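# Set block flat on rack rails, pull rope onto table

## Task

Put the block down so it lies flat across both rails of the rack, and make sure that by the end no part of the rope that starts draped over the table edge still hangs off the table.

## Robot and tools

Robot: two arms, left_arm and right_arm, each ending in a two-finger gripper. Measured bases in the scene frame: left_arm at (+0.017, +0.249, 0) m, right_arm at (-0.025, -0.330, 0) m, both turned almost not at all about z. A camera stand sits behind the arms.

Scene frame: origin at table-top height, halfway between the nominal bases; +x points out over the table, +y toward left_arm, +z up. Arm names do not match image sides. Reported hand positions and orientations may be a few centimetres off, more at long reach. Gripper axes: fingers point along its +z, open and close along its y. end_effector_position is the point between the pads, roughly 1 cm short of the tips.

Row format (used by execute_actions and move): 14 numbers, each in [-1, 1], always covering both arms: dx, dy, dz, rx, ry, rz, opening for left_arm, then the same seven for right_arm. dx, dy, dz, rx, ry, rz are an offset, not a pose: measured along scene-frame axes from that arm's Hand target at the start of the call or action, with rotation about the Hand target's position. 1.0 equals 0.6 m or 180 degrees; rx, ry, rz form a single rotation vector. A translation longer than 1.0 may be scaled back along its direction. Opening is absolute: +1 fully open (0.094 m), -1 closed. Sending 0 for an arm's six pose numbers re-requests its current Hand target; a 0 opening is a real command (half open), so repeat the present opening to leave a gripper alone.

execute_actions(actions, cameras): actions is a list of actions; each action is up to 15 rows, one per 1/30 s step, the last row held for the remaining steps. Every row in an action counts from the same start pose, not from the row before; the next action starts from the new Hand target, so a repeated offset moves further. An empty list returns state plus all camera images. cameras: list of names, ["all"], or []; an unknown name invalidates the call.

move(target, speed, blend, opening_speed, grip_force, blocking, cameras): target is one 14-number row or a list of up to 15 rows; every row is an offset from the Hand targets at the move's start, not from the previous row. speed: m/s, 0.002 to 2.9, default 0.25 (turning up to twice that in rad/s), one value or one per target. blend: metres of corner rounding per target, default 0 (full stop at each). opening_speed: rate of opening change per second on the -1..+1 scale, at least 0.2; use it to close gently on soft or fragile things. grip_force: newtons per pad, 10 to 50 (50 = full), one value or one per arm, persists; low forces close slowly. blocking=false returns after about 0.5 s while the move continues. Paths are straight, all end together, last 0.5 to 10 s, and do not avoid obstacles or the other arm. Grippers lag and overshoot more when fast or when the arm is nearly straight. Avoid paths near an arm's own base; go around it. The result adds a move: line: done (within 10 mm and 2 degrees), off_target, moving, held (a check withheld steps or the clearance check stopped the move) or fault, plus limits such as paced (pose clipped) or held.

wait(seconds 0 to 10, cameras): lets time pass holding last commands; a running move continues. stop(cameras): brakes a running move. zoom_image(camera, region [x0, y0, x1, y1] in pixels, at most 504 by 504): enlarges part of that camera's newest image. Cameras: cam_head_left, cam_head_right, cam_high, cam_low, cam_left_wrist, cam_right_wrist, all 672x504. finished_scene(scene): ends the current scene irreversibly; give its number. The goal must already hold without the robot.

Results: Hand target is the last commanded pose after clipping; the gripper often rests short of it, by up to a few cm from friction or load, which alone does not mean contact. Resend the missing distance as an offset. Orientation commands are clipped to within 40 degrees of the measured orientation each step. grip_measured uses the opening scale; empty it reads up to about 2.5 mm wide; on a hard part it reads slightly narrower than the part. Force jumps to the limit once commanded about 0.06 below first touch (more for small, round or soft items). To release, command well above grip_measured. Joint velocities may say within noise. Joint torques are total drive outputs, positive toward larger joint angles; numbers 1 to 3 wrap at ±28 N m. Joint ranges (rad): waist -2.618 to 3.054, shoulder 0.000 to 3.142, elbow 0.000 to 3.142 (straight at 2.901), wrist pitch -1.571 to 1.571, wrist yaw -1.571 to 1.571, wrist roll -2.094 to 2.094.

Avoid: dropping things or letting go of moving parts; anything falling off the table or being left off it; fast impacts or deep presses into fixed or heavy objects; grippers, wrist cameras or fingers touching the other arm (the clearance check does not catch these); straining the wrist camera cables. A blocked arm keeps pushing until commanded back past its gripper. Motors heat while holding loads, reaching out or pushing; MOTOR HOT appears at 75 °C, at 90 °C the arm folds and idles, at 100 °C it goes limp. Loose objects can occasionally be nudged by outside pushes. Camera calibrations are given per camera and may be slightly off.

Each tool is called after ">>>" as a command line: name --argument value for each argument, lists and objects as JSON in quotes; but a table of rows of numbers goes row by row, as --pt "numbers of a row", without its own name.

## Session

>>> execute_actions --actions '[]'

>>> zoom_image --camera "cam_high" --region '[60, 60, 560, 504]'

Scene clock: 0.00 s.
left_arm: end_effector_position=(+0.4114, +0.3049, +0.0992) grip_measured=+1.000 end_effector_quat_wxyz=(+0.581, -0.132, +0.799, +0.083) | right_arm: end_effector_position=(+0.3740, -0.3501, +0.1131) grip_measured=+1.000 end_effector_quat_wxyz=(+0.600, +0.034, +0.797, -0.059)
Joint positions: left_arm=[0.009 1.558 0.373 0.856 -0.277 -0.114 0.094] | right_arm=[0.035 1.519 0.359 0.882 0.146 -0.014 0.094]
Joint velocities: within noise
Joint torques (N m): no reading
Motor temperatures (°C): left_arm=[23 25 26 25 23 21 24] | right_arm=[26 24 30 23 21 23 25]
Heat: left arm: 26 °C; right arm: 30 °C.
Hand target: left_arm +0.4135, +0.3052, +0.1050; +0.587, -0.133, +0.794, +0.083 | right_arm +0.3764, -0.3501, +0.1204; +0.608, +0.035, +0.791, -0.059
Tool commands: left_gripper/opening=+1.0 right_gripper/opening=+1.0
camera_calibration:
cam_left_wrist: T_world_to_cam=[[0.358616, -0.927859, -0.102332, 0.155477], [-0.71013, -0.200012, -0.675064, 0.468062], [0.605896, 0.314758, -0.730628, -0.16409], [0, 0, 0, 1]] pos_world=[0.376049, 0.289527, 0.211993]
cam_right_wrist: T_world_to_cam=[[-0.107372, -0.987283, -0.117231, -0.281716], [-0.694436, 0.158856, -0.701801, 0.444573], [0.711499, 0.00605586, -0.702661, -0.0788653], [0, 0, 0, 1]] pos_world=[0.334592, -0.348279, 0.22356]

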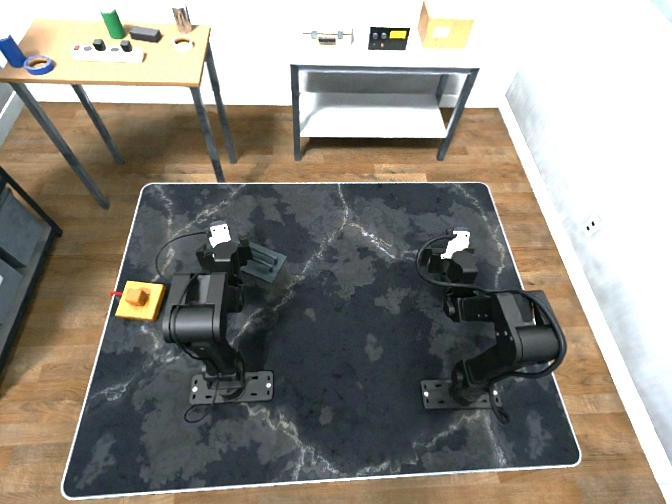

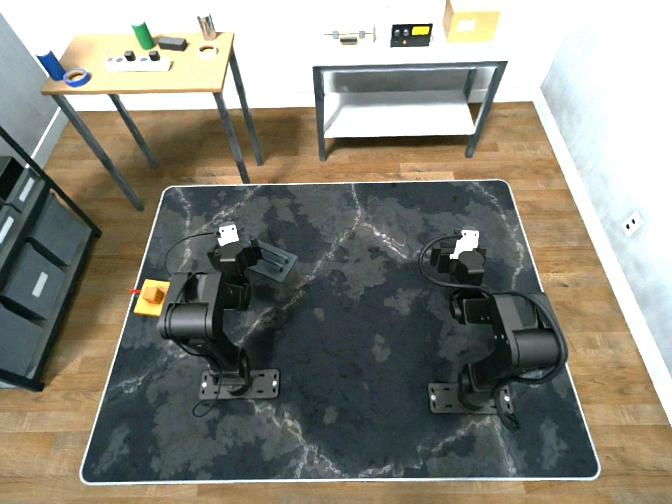

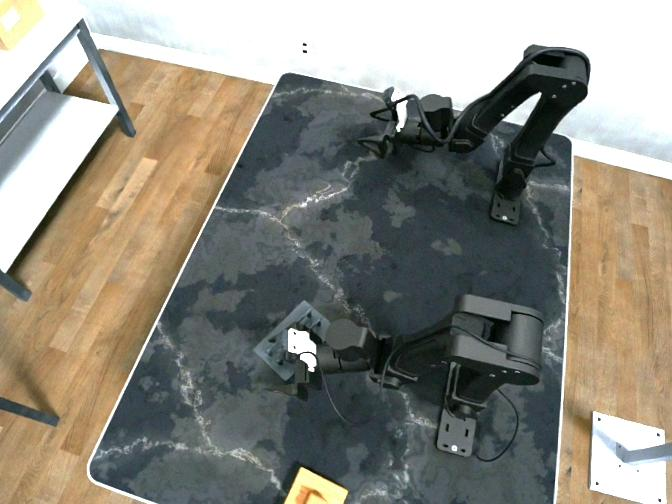

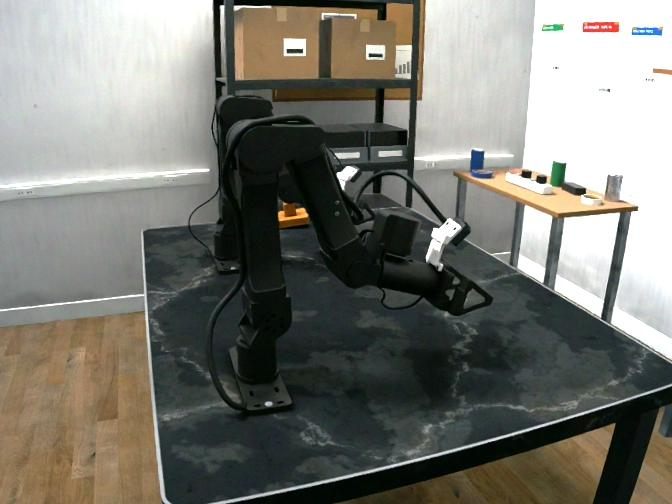

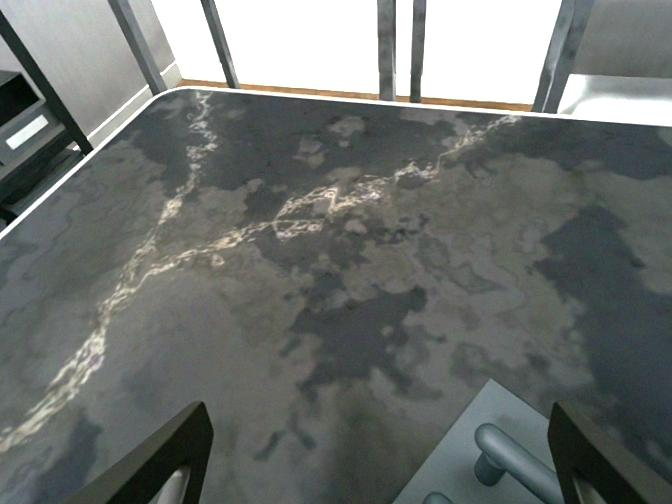

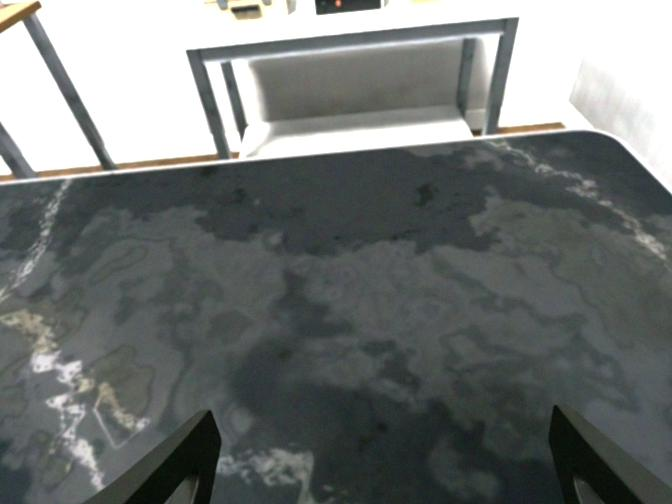

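Scaled by 1.008 from the camera's 672x504 image, which has a finer 960x720 frame.

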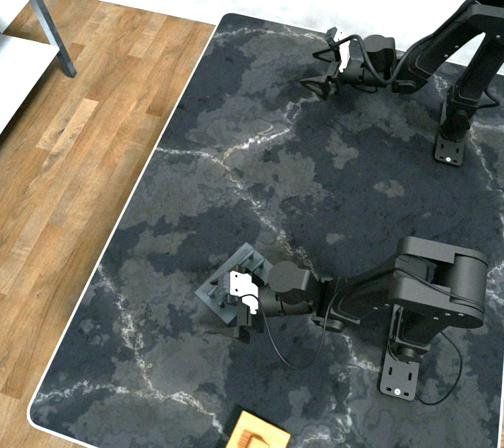

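>>> move --target '[-0.36,0.25,0.17,-0.130,0.2023,0.1717,1,0,0,0,0,0,0,1]' --speed 0.35 --cameras '["all"]'

Scene clock: 11.00 s.
left_arm: end_effector_position=(+0.1948, +0.4518, +0.1954) grip_measured=+1.000 end_effector_quat_wxyz=(+0.222, -0.418, +0.874, +0.109) | right_arm: end_effector_position=(+0.3740, -0.3501, +0.1131) grip_measured=+1.000 end_effector_quat_wxyz=(+0.600, +0.034, +0.797, -0.059)
Joint positions: left_arm=[0.818 1.119 1.116 -1.07 -0.038 -0.061 0.094] | right_arm=[0.035 1.519 0.359 0.882 0.146 -0.014 0.094]
Joint torques (N m): left_arm=[0.53 -3.25 9.77 1.22 0.09 0.05] | right_arm=[0.01 -4.97 5.23 1.61 0.04 -0.05]
Heat: left arm: 27 °C; right arm: 31 °C.
Hand target: left_arm +0.1975, +0.4553, +0.2071; +0.234, -0.416, +0.872, +0.111 | right_arm +0.3764, -0.3501, +0.1204; +0.608, +0.035, +0.791, -0.059
Off the commanded pose: left_arm 0.012 m, 1 deg | right_arm 0.008 m, 1 deg.
move: off_target (left_arm)
camera_calibration:
cam_left_wrist: T_world_to_cam=[[0.7452, -0.653775, -0.131359, 0.185849], [-0.658029, -0.752862, 0.013997, 0.513504], [-0.108046, 0.0760075, -0.991236, 0.289103], [0, 0, 0, 1]] pos_world=[0.230642, 0.486127, 0.303795]
cam_right_wrist: T_world_to_cam=[[-0.107372, -0.987283, -0.117231, -0.281716], [-0.694436, 0.158856, -0.701801, 0.444573], [0.711499, 0.00605586, -0.702661, -0.0788653], [0, 0, 0, 1]] pos_world=[0.334592, -0.348279, 0.22356]

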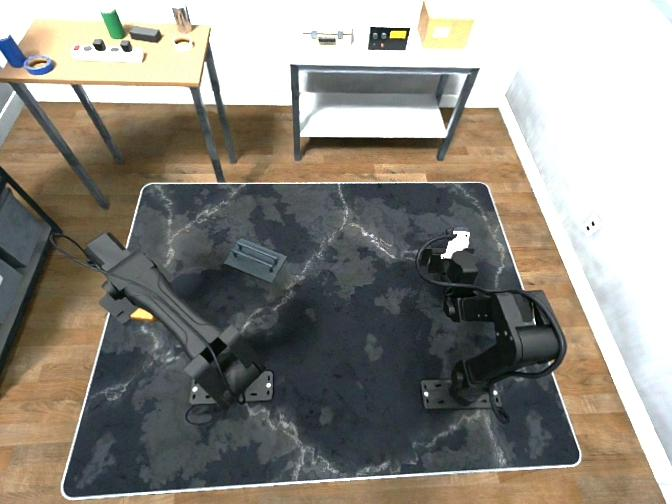

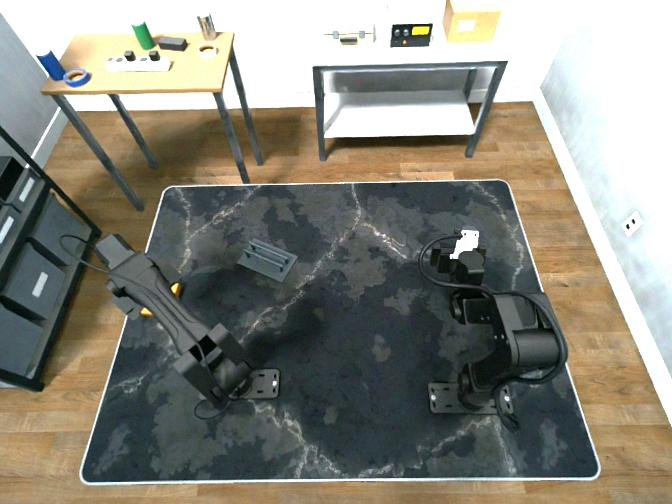

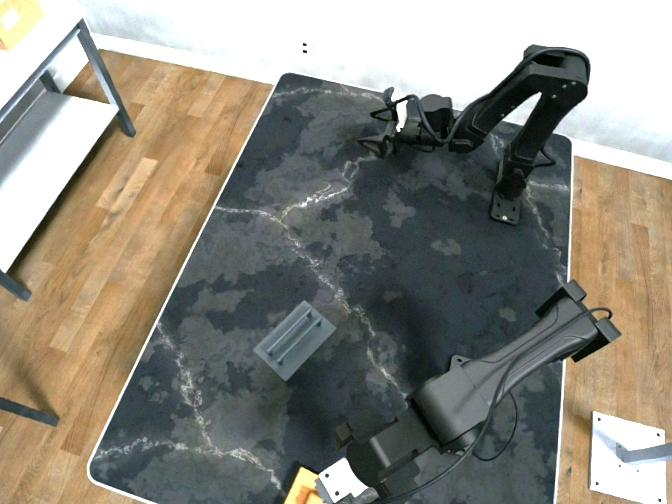

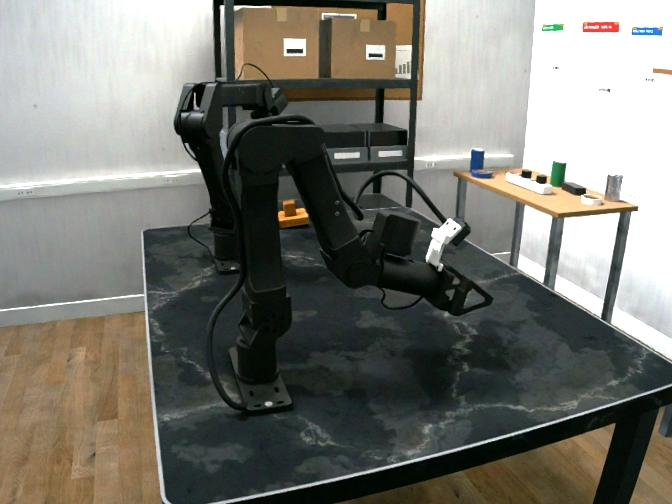

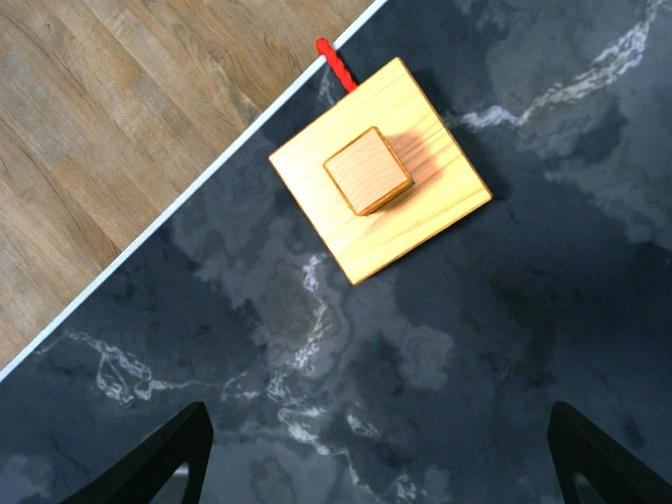

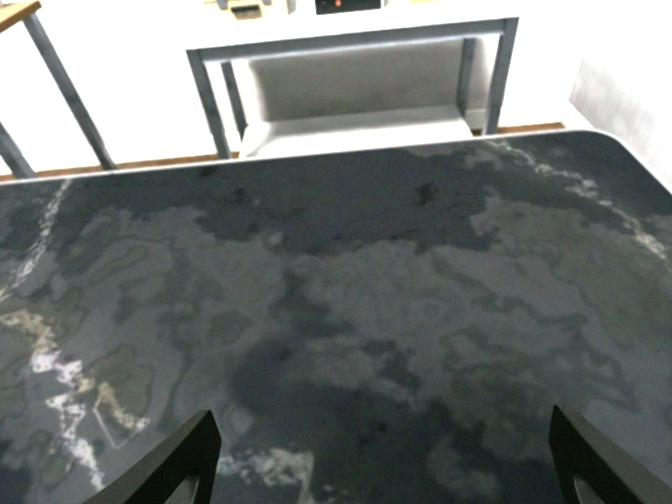

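>>> move --target '[0.1508,0.2345,-0.1368,-0.0961,0.0343,0.2149,1,0,0,0,0,0,0,1]' --speed 0.2 --cameras '["cam_left_wrist","cam_high"]'

Scene clock: 78.07 s.
left_arm: end_effector_position=(+0.2885, +0.5886, +0.1203) grip_measured=+1.000 end_effector_quat_wxyz=(-0.069, +0.698, -0.709, -0.067) | right_arm: end_effector_position=(+0.3740, -0.3501, +0.1131) grip_measured=+1.000 end_effector_quat_wxyz=(+0.600, +0.034, +0.797, -0.059)
Joint positions: left_arm=[0.838 2.068 1.891 -1.247 -0.124 -0.703 0.094] | right_arm=[0.035 1.519 0.359 0.882 0.146 -0.014 0.094]
Joint torques (N m): left_arm=[0.49 -11.23 9.16 0.55 -0.21 -0.07] | right_arm=[-0.01 -4.92 5.26 1.62 0.04 -0.05]
Motor temperatures (°C): left_arm=[23 25 30 26 23 21 24] | right_arm=[26 26 31 31 21 23 25]
Heat: left arm: 30 °C; right arm: 31 °C.
Hand target: left_arm +0.2879, +0.5960, +0.1249; -0.074, +0.703, -0.703, -0.074 | right_arm +0.3764, -0.3501, +0.1204; +0.609, +0.035, +0.791, -0.059
Off the commanded pose: left_arm 0.009 m, 1 deg | right_arm 0.008 m, 1 deg.
move: done
camera_calibration:
cam_left_wrist: T_world_to_cam=[[0.989656, -0.0952478, -0.107277, -0.206542], [-0.0570797, -0.947484, 0.314667, 0.584158], [-0.131615, -0.305288, -0.943121, 0.439726], [0, 0, 0, 1]] pos_world=[0.295624, 0.668051, 0.208742]
Images, in order (width x height): cam_high 672x504, cam_left_wrist 672x504.

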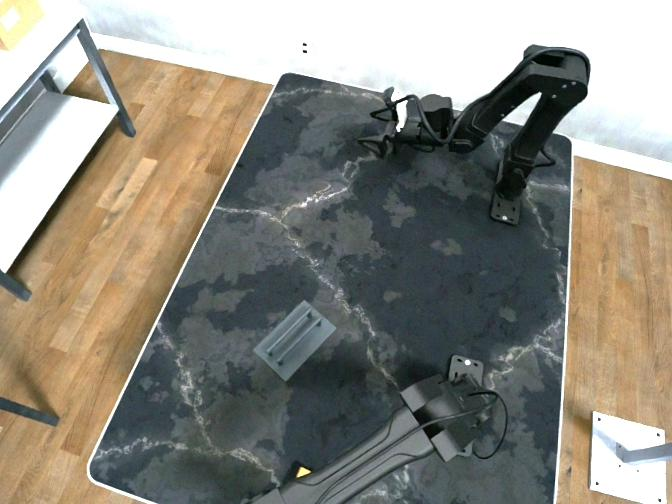

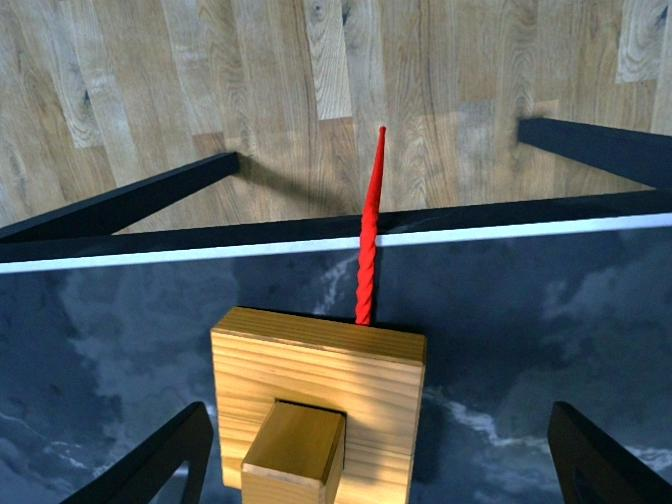

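>>> zoom_image --camera "cam_left_wrist" --region '[310, 110, 430, 350]'

Scaled by 2.100 from the camera's 672x504 image, which has a finer 960x720 frame.

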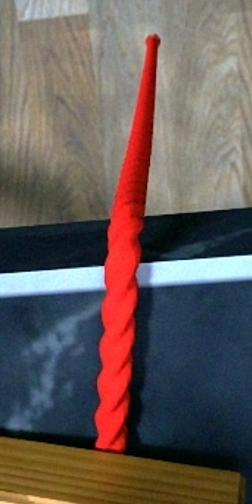

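>>> zoom_image --camera "cam_left_wrist" --region '[350, 115, 410, 175]'

Scaled by 8.400 from the camera's 672x504 image, which has a finer 960x720 frame.

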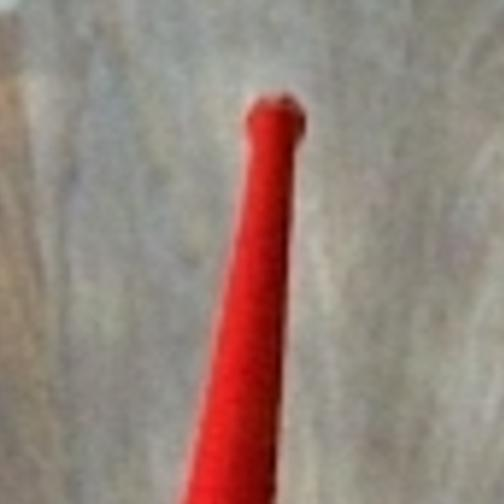

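>>> move --pt "-0.010 -0.004 -0.125 -0.0444 0 0 1 0 0 0 0 0 0 1" --pt "-0.010 -0.004 -0.178 -0.0444 0 0 1 0 0 0 0 0 0 1" --speed '[0.12,0.04]' --blend '[0.01,0]' --cameras '["cam_left_wrist"]'

Scene clock: 94.43 s.
left_arm: end_effector_position=(+0.2855, +0.5940, +0.0283) grip_measured=+1.000 end_effector_quat_wxyz=(-0.033, +0.706, -0.706, -0.027) | right_arm: end_effector_position=(+0.3740, -0.3501, +0.1131) grip_measured=+1.000 end_effector_quat_wxyz=(+0.600, +0.034, +0.797, -0.059)
Joint positions: left_arm=[0.884 2.19 1.728 -1.037 -0.046 -0.681 0.094] | right_arm=[0.035 1.519 0.359 0.882 0.146 -0.014 0.094]
Joint torques (N m): left_arm=[0.51 -11.66 4.59 0.61 0 0.04] | right_arm=[-0.02 -4.94 5.26 1.61 0.04 -0.05]
Heat: left arm: 31 °C; right arm: 31 °C.
Hand target: left_arm +0.2820, +0.5935, +0.0181; -0.025, +0.707, -0.707, -0.025 | right_arm +0.3764, -0.3501, +0.1204; +0.609, +0.035, +0.791, -0.059
Off the commanded pose: left_arm 0.011 m, 1 deg | right_arm 0.008 m, 1 deg.
move: off_target (left_arm)
camera_calibration:
cam_left_wrist: T_world_to_cam=[[0.99178, -0.090956, -0.0900011, -0.216523], [-0.0456736, -0.908672, 0.415006, 0.589006], [-0.119529, -0.407483, -0.905356, 0.410507], [0, 0, 0, 1]] pos_world=[0.290712, 0.682794, 0.107727]
Images, in order (width x height): cam_left_wrist 672x504.

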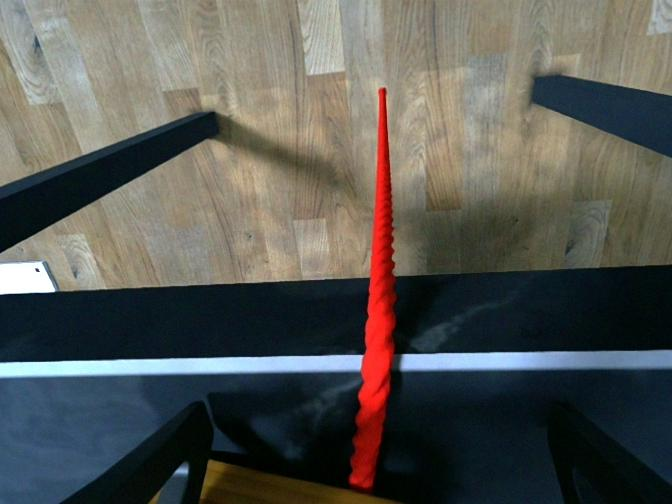

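>>> zoom_image --camera "cam_left_wrist" --region '[350, 80, 410, 140]'

>>> move --pt "0 0 -0.0125 0 0 0 1 0 0 0 0 0 0 1" --speed '[0.03]'

Scaled by 8.400 from the camera's 672x504 image, which has a finer 960x720 frame.

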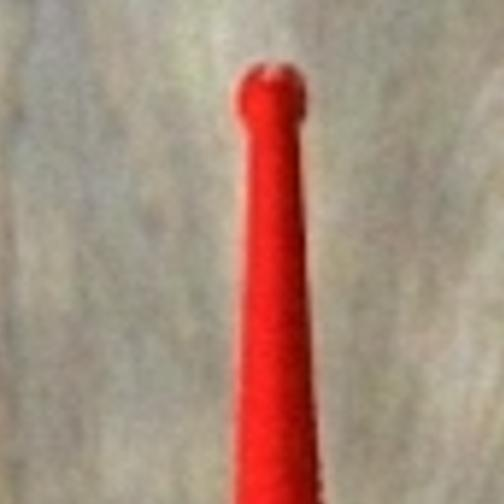

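Scene clock: 100.90 s.
left_arm: end_effector_position=(+0.2866, +0.5942, +0.0254) grip_measured=+1.000 end_effector_quat_wxyz=(-0.037, +0.706, -0.707, -0.025) | right_arm: end_effector_position=(+0.3740, -0.3501, +0.1131) grip_measured=+1.000 end_effector_quat_wxyz=(+0.600, +0.034, +0.797, -0.059)
Joint positions: left_arm=[0.884 2.19 1.716 -1.019 -0.041 -0.68 0.094] | right_arm=[0.035 1.519 0.359 0.882 0.146 -0.014 0.094]
Joint torques (N m): left_arm=[0.5 -11.04 4 0.68 -0.06 0.04] | right_arm=[0.02 -4.9 5.24 1.61 0.04 -0.05]
Heat: left arm: 30 °C; right arm: 31 °C.
Hand target: left_arm +0.2821, +0.5936, +0.0107; -0.025, +0.707, -0.707, -0.025 | right_arm +0.3764, -0.3501, +0.1204; +0.609, +0.035, +0.791, -0.059
Off the commanded pose: left_arm 0.015 m, 1 deg | right_arm 0.008 m, 1 deg.
move: off_target (left_arm)

>>> move --pt "-0.006 0 -0.0125 0 0 0 1 0 0 0 0 0 0 1" --speed '[0.03]' --cameras '["cam_left_wrist"]'

Scene clock: 104.97 s.
left_arm: end_effector_position=(+0.2855, +0.5948, +0.0239) grip_measured=+1.000 end_effector_quat_wxyz=(-0.039, +0.706, -0.707, -0.025) | right_arm: end_effector_position=(+0.3740, -0.3501, +0.1131) grip_measured=+1.000 end_effector_quat_wxyz=(+0.600, +0.034, +0.797, -0.059)
Joint positions: left_arm=[0.887 2.187 1.703 -1.006 -0.041 -0.676 0.094] | right_arm=[0.035 1.519 0.359 0.882 0.146 -0.014 0.094]
Joint torques (N m): left_arm=[0.88 -10.82 2.4 0.96 -0.05 0.05] | right_arm=[0.02 -4.92 5.24 1.62 0.04 -0.05]
Heat: left arm: 30 °C; right arm: 31 °C.
Hand target: left_arm +0.2785, +0.5935, +0.0031; -0.025, +0.707, -0.707, -0.025 | right_arm +0.3764, -0.3501, +0.1204; +0.609, +0.035, +0.791, -0.059
Off the commanded pose: left_arm 0.022 m, 2 deg | right_arm 0.008 m, 1 deg.
move: off_target (left_arm)
camera_calibration:
cam_left_wrist: T_world_to_cam=[[0.992494, -0.0920117, -0.0805525, -0.216714], [-0.051151, -0.910662, 0.409974, 0.594375], [-0.111078, -0.402777, -0.908533, 0.401594], [0, 0, 0, 1]] pos_world=[0.290099, 0.683087, 0.103726]
Images, in order (width x height): cam_left_wrist 672x504.

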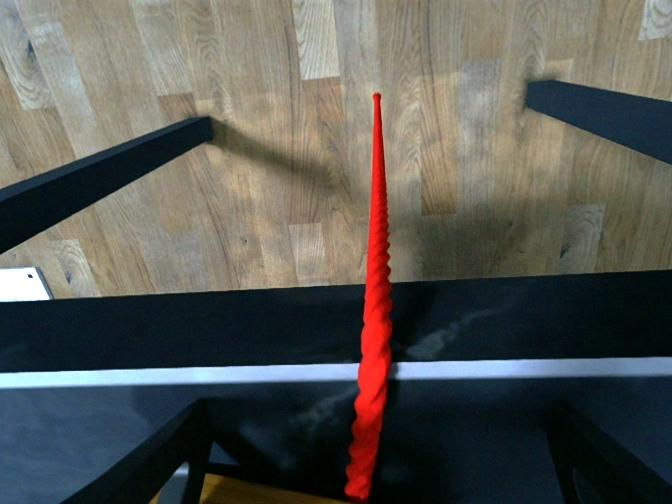

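>>> move --pt "0.006 0 0.008 0 0 0 -1 0 0 0 0 0 0 1" --speed '[0.03]' --opening_speed 1.5 --cameras '["cam_left_wrist"]'

Scene clock: 108.87 s.
left_arm: end_effector_position=(+0.2854, +0.5960, +0.0241) grip_measured=-0.921 end_effector_quat_wxyz=(-0.040, +0.706, -0.706, -0.026) | right_arm: end_effector_position=(+0.3740, -0.3501, +0.1131) grip_measured=+1.000 end_effector_quat_wxyz=(+0.600, +0.034, +0.797, -0.059)
Joint positions: left_arm=[0.888 2.186 1.703 -1.002 -0.043 -0.676 0.004] | right_arm=[0.035 1.519 0.359 0.882 0.146 -0.014 0.094]
Joint torques (N m): left_arm=[0.09 -10.43 4.41 0.68 -0.03 0.01] | right_arm=[-0.01 -4.92 5.26 1.62 0.04 -0.04]
Heat: left arm: 29 °C; right arm: 31 °C.
Hand target: left_arm +0.2821, +0.5935, +0.0079; -0.025, +0.707, -0.707, -0.025 | right_arm +0.3764, -0.3501, +0.1204; +0.609, +0.035, +0.791, -0.059
Off the commanded pose: left_arm 0.017 m, 2 deg | right_arm 0.008 m, 1 deg.
move: off_target (left_arm)
camera_calibration:
cam_left_wrist: T_world_to_cam=[[0.992668, -0.0903122, -0.0803391, -0.217512], [-0.05017, -0.912533, 0.405913, 0.596306], [-0.109971, -0.398907, -0.910373, 0.399782], [0, 0, 0, 1]] pos_world=[0.289798, 0.683981, 0.104427]
Images, in order (width x height): cam_left_wrist 672x504.

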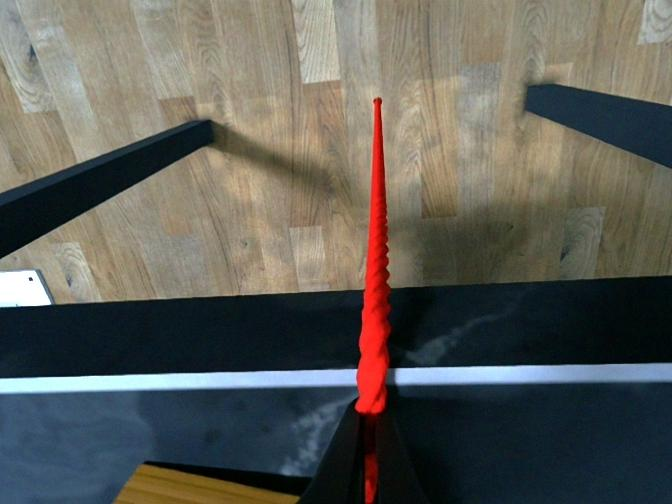

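>>> move --pt "0.03 -0.0475 0.16 0.0441 -0.0019 -0.0277 -1 0 0 0 0 0 0 1" --speed '[0.08]' --cameras '["cam_left_wrist","cam_head_left"]'

Scene clock: 122.97 s.
left_arm: end_effector_position=(+0.2961, +0.5610, +0.0819) grip_measured=-0.921 end_effector_quat_wxyz=(+0.052, -0.671, +0.737, +0.063) | right_arm: end_effector_position=(+0.3740, -0.3501, +0.1131) grip_measured=+1.000 end_effector_quat_wxyz=(+0.600, +0.034, +0.797, -0.059)
Joint positions: left_arm=[0.782 2.04 1.703 -1.123 -0.12 -0.684 0.004] | right_arm=[0.035 1.519 0.359 0.882 0.146 -0.014 0.094]
Joint torques (N m): left_arm=[-0.51 -15.02 8.49 0.38 -0.21 -0.12] | right_arm=[-0.01 -4.93 5.24 1.61 0.03 -0.06]
Heat: left arm: 29 °C; right arm: 32 °C.
Hand target: left_arm +0.3001, +0.5650, +0.1040; +0.077, -0.672, +0.733, +0.071 | right_arm +0.3764, -0.3501, +0.1204; +0.609, +0.035, +0.791, -0.059
Off the commanded pose: left_arm 0.023 m, 3 deg | right_arm 0.008 m, 1 deg.
move: off_target (left_arm)
camera_calibration:
cam_left_wrist: T_world_to_cam=[[0.976682, -0.172152, -0.12828, -0.172207], [-0.11886, -0.931169, 0.344668, 0.577309], [-0.178785, -0.321384, -0.929918, 0.418117], [0, 0, 0, 1]] pos_world=[0.311563, 0.642303, 0.167744]
Images, in order (width x height): cam_head_left 672x504, cam_left_wrist 672x504.

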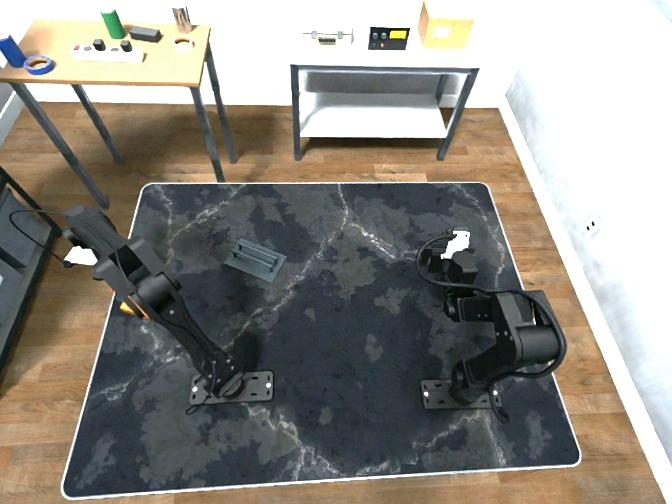

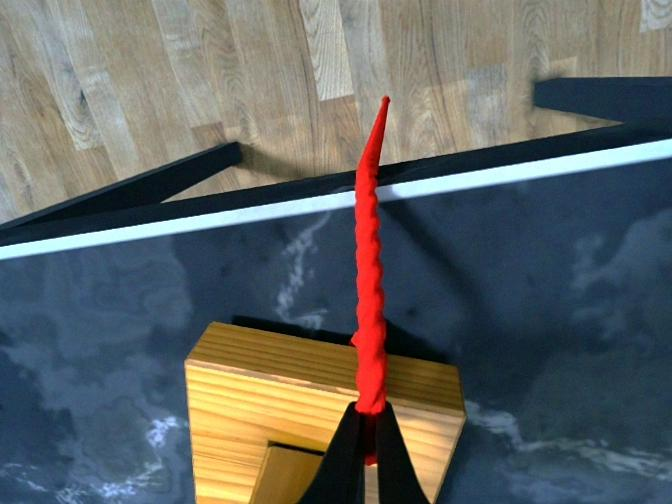

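>>> move --pt "0.1165 -0.1583 0.16 0.0978 -0.0218 -0.083 -1 0 0 0 0 0 0 1" --pt "0.1998 -0.525 0.2267 0.1404 -0.0764 -0.256 -1 0 0 0 0 0 0 1" --pt "0.1998 -0.9417 0.1933 0.1413 -0.1391 -0.4261 -1 0 0 0 0 0 0 1" --speed '[0.12,0.16,0.16]' --blend '[0.03,0.03,0]' --cameras '["cam_left_wrist","cam_head_left","cam_high","cam_low"]'

Scene clock: 137.43 s.
left_arm: end_effector_position=(+0.4117, +0.0040, +0.2080) grip_measured=-0.921 end_effector_quat_wxyz=(+0.364, -0.044, +0.930, +0.024) | right_arm: end_effector_position=(+0.3740, -0.3501, +0.1131) grip_measured=+1.000 end_effector_quat_wxyz=(+0.600, +0.034, +0.797, -0.059)
Joint positions: left_arm=[-0.767 1.837 1.706 -0.904 -0.549 -0.701 0.004] | right_arm=[0.035 1.519 0.359 0.882 0.146 -0.014 0.094]
Joint torques (N m): left_arm=[-0.08 -9.87 9.98 1.45 -0.47 0.12] | right_arm=[-0.01 -4.93 5.24 1.62 0.04 -0.05]
Heat: left arm: 29 °C; right arm: 32 °C.
Hand target: left_arm +0.4200, +0.0000, +0.2199; +0.382, -0.048, +0.923, +0.020 | right_arm +0.3764, -0.3501, +0.1204; +0.609, +0.035, +0.791, -0.059
Off the commanded pose: left_arm 0.015 m, 2 deg | right_arm 0.008 m, 1 deg.
move: off_target (left_arm)
camera_calibration:
cam_left_wrist: T_world_to_cam=[[0.0875968, -0.985138, -0.147751, 0.00857813], [-0.971543, -0.0517201, -0.23115, 0.49615], [0.220072, 0.163795, -0.961634, 0.21746], [0, 0, 0, 1]] pos_world=[0.433422, -0.00150726, 0.325069]
Images, in order (width x height): cam_head_left 672x504, cam_high 672x504, cam_low 672x504, cam_left_wrist 672x504.

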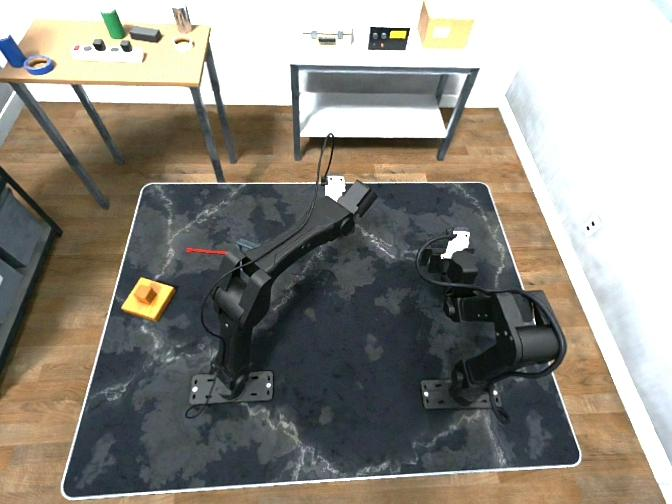

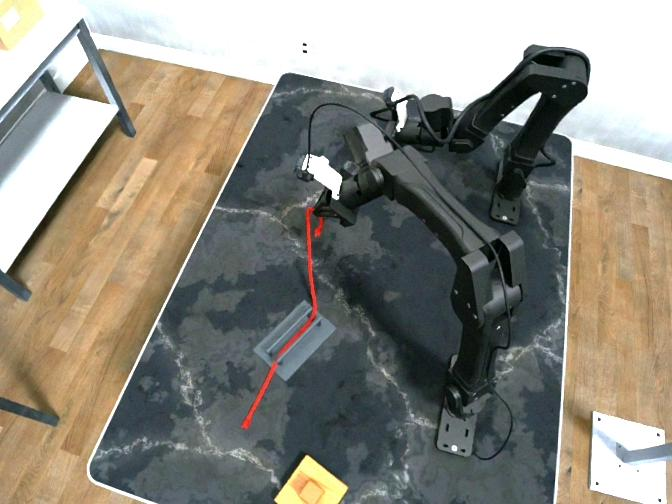

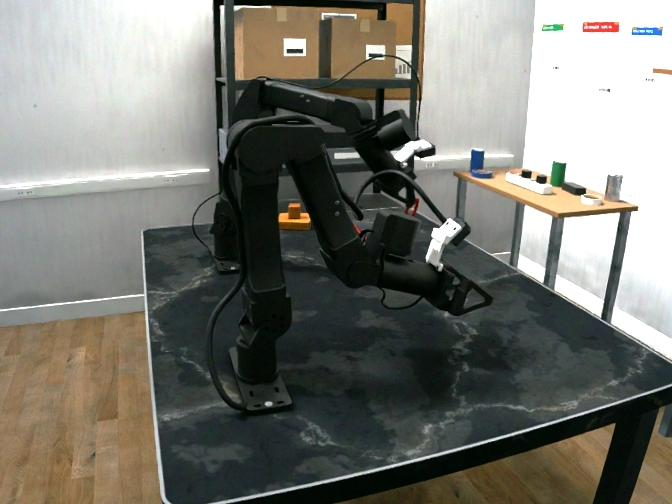

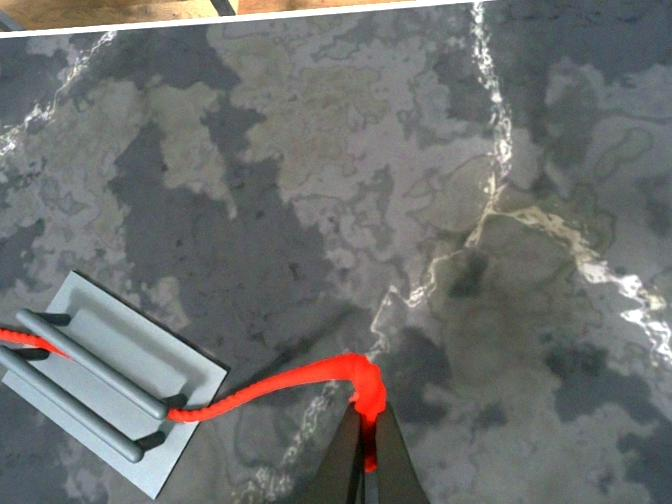

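>>> zoom_image --camera "cam_left_wrist" --region '[0, 260, 240, 500]'

>>> zoom_image --camera "cam_high" --region '[220, 200, 370, 440]'

Scaled by 2.100 from the camera's 672x504 image, which has a finer 960x720 frame.

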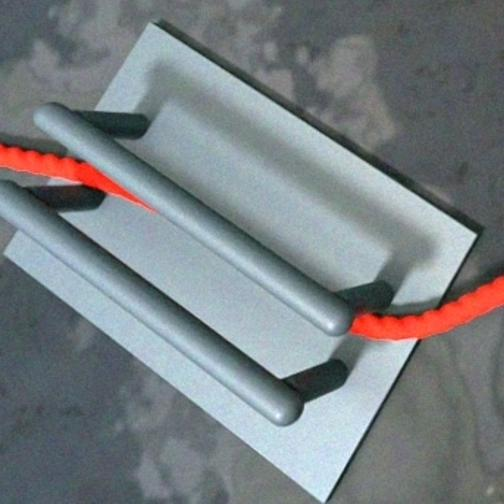

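Scaled by 2.100 from the camera's 672x504 image, which has a finer 960x720 frame.

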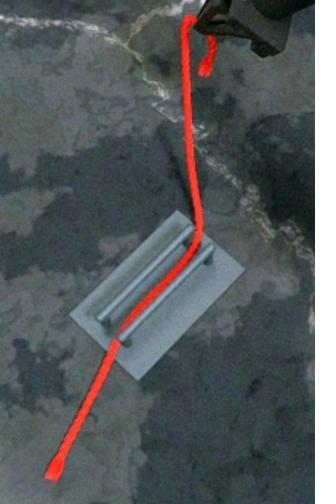

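>>> move --pt "-0.0167 -0.0833 -0.312 0 0 0 0.2 0 0 0 0 0 0 1" --pt "-0.0167 -0.06 -0.13 0 0 0 0.2 0 0 0 0 0 0 1" --pt "-0.3583 0.8583 -0.0333 0.0006 0.0834 -0.0716 0.2 0 0 0 0 0 0 1" --speed '[0.15,0.15,0.3]' --blend '[0,0.04,0]' --cameras '["all"]'

Scene clock: 179.03 s.
left_arm: end_effector_position=(+0.1999, +0.5130, +0.1925) grip_measured=+0.198 end_effector_quat_wxyz=(+0.246, +0.053, +0.968, -0.016) | right_arm: end_effector_position=(+0.3740, -0.3501, +0.1131) grip_measured=+1.000 end_effector_quat_wxyz=(+0.600, +0.034, +0.797, -0.059)
Joint positions: left_arm=[1.222 1.622 1.534 -1.363 0.485 1.306 0.056] | right_arm=[0.035 1.519 0.359 0.882 0.146 -0.014 0.094]
Joint torques (N m): left_arm=[-0.1 -6.83 8.96 0.45 0.55 0.01] | right_arm=[-0.01 -4.94 5.24 1.61 0.04 -0.04]
Heat: left arm: 33 °C; right arm: 33 °C.
Hand target: left_arm +0.2050, +0.5150, +0.1998; +0.258, +0.059, +0.964, -0.016 | right_arm +0.3764, -0.3501, +0.1204; +0.609, +0.035, +0.791, -0.059
Off the commanded pose: left_arm 0.009 m, 2 deg | right_arm 0.008 m, 1 deg.
move: done
camera_calibration:
cam_left_wrist: T_world_to_cam=[[-0.151734, -0.980789, -0.122596, 0.56713], [-0.98841, 0.15116, 0.0140244, 0.165251], [0.00477664, 0.123303, -0.992358, 0.235483], [0, 0, 0, 1]] pos_world=[0.248264, 0.50222, 0.300894]
cam_right_wrist: T_world_to_cam=[[-0.107372, -0.987283, -0.117231, -0.281716], [-0.694436, 0.158856, -0.701801, 0.444573], [0.711499, 0.00605586, -0.702661, -0.0788653], [0, 0, 0, 1]] pos_world=[0.334592, -0.348279, 0.22356]

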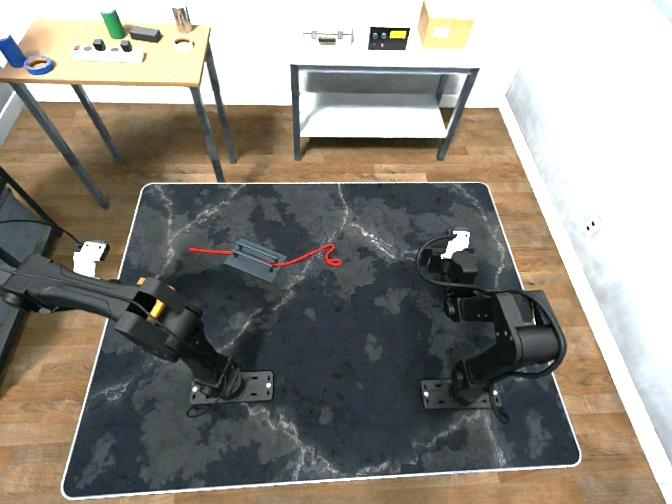

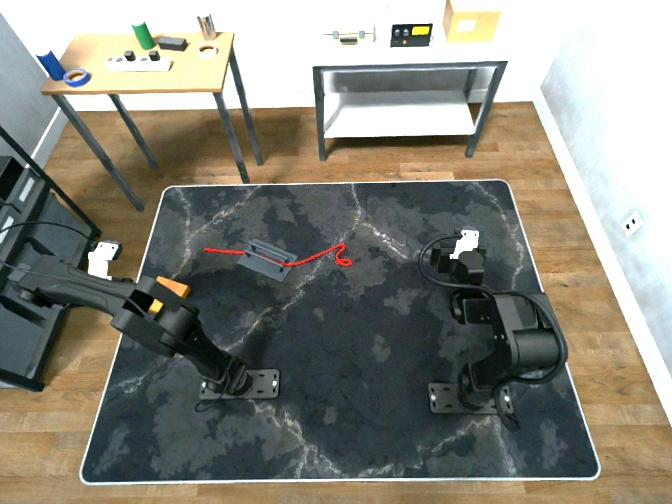

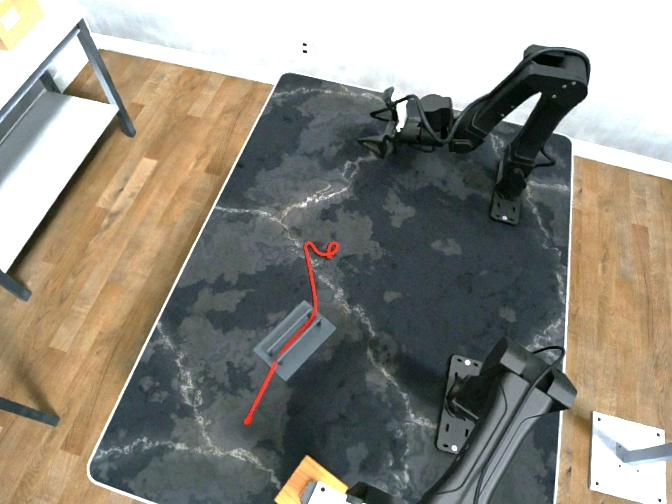

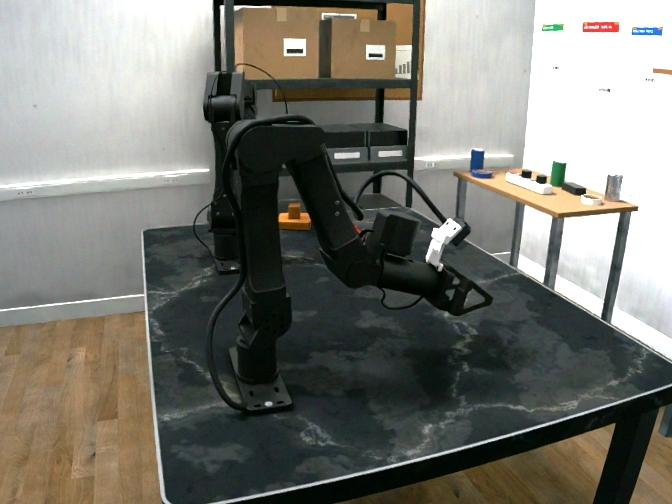

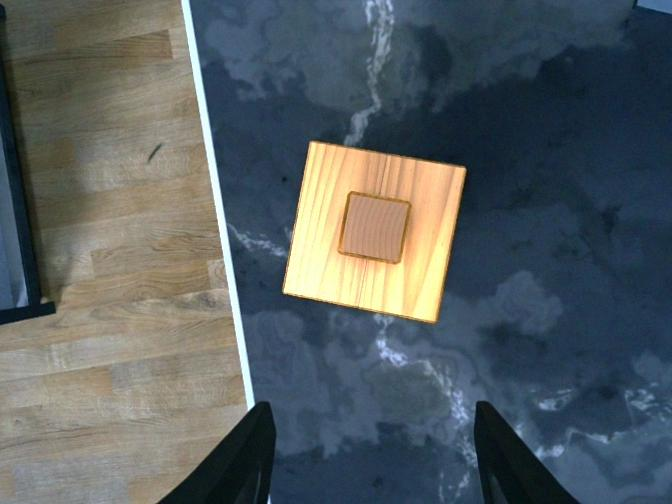

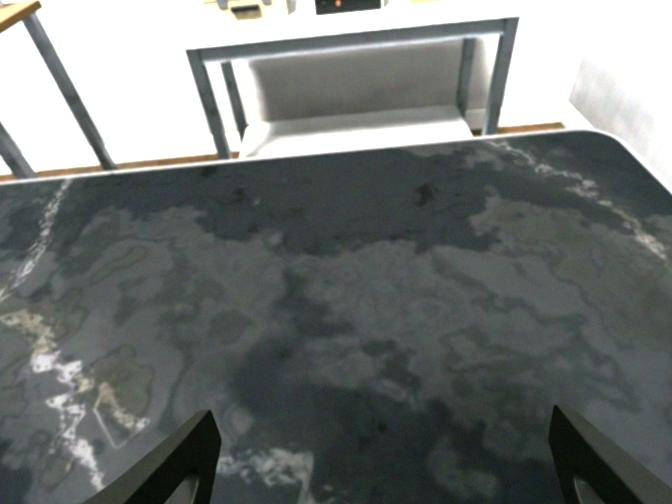

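>>> move --pt "0.0917 -0.0083 -0.135 0 0 -0.0589 0.2 0 0 0 0 0 0 1" --pt "0.0917 -0.0083 -0.2233 0 0 -0.0589 0.2 0 0 0 0 0 0 1" --speed '[0.12,0.06]' --blend '[0.01,0]' --cameras '["cam_left_wrist"]'

Scene clock: 199.13 s.
left_arm: end_effector_position=(+0.2569, +0.5155, +0.0704) grip_measured=+0.198 end_effector_quat_wxyz=(+0.248, +0.144, +0.958, -0.029) | right_arm: end_effector_position=(+0.3740, -0.3501, +0.1131) grip_measured=+1.000 end_effector_quat_wxyz=(+0.600, +0.034, +0.797, -0.059)
Joint positions: left_arm=[1.069 1.8 1.248 -0.893 0.489 1.34 0.056] | right_arm=[0.035 1.519 0.359 0.882 0.146 -0.014 0.094]
Joint torques (N m): left_arm=[-0.42 -8.59 4.63 0.64 0.53 0.05] | right_arm=[-0.01 -4.93 5.24 1.62 0.03 -0.05]
Heat: left arm: 32 °C; right arm: 33 °C.
Hand target: left_arm +0.2600, +0.5101, +0.0659; +0.256, +0.148, +0.955, -0.040 | right_arm +0.3764, -0.3501, +0.1204; +0.609, +0.035, +0.791, -0.059
Off the commanded pose: left_arm 0.008 m, 2 deg | right_arm 0.008 m, 1 deg.
move: done
camera_calibration:
cam_left_wrist: T_world_to_cam=[[-0.326896, -0.934254, -0.14251, 0.585592], [-0.944329, 0.328838, 0.0103766, 0.120297], [0.0371684, 0.137968, -0.989739, 0.0976934], [0, 0, 0, 1]] pos_world=[0.301397, 0.494055, 0.178895]
Images, in order (width x height): cam_left_wrist 672x504.

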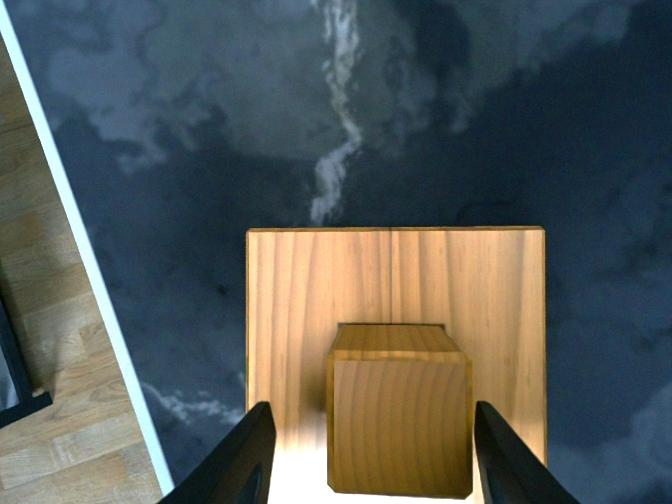

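>>> move --pt "-0.002 -0.015 -0.002 0 0 0 0.2 0 0 0 0 0 0 1" --pt "-0.002 -0.015 -0.002 0 0 0 -0.6 0 0 0 0 0 0 1" --speed '[0.04,0.04]' --opening_speed 1.0 --cameras '["cam_left_wrist"]'

Scene clock: 203.50 s.
left_arm: end_effector_position=(+0.2553, +0.5075, +0.0602) grip_measured=-0.251 end_effector_quat_wxyz=(+0.245, +0.145, +0.958, -0.038) | right_arm: end_effector_position=(+0.3740, -0.3501, +0.1131) grip_measured=+1.000 end_effector_quat_wxyz=(+0.600, +0.034, +0.797, -0.059)
Joint positions: left_arm=[1.063 1.8 1.206 -0.868 0.49 1.341 0.035] | right_arm=[0.035 1.519 0.359 0.882 0.146 -0.014 0.094]
Joint torques (N m): left_arm=[-0.75 -11 4.41 0.58 0.52 -0.05] | right_arm=[-0.02 -4.92 5.22 1.61 0.03 -0.04]
Motor temperatures (°C): left_arm=[23 30 32 27 24 21 25] | right_arm=[26 26 31 34 21 23 25]
Heat: left arm: 32 °C; right arm: 34 °C.
Hand target: left_arm +0.2589, +0.5010, +0.0647; +0.256, +0.148, +0.955, -0.040 | right_arm +0.3764, -0.3501, +0.1204; +0.609, +0.035, +0.791, -0.059
Off the commanded pose: left_arm 0.009 m, 1 deg | right_arm 0.008 m, 1 deg.
move: done
camera_calibration:
cam_left_wrist: T_world_to_cam=[[-0.334333, -0.933975, -0.126145, 0.576913], [-0.94194, 0.335566, 0.0119767, 0.117399], [0.031144, 0.122825, -0.99194, 0.0981157], [0, 0, 0, 1]] pos_world=[0.300408, 0.487376, 0.168693]
Images, in order (width x height): cam_left_wrist 672x504.

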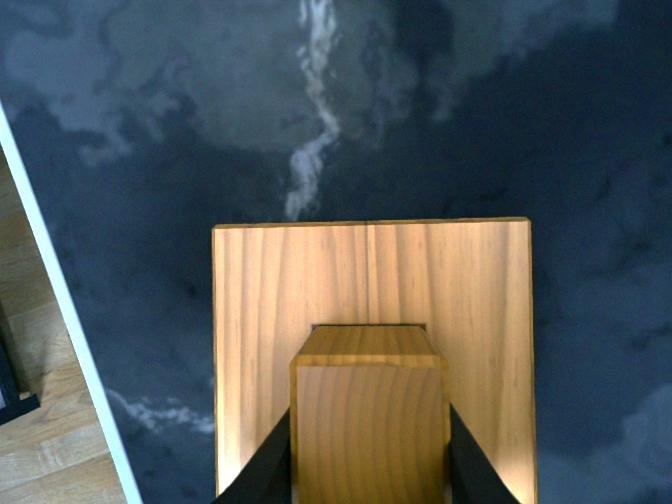

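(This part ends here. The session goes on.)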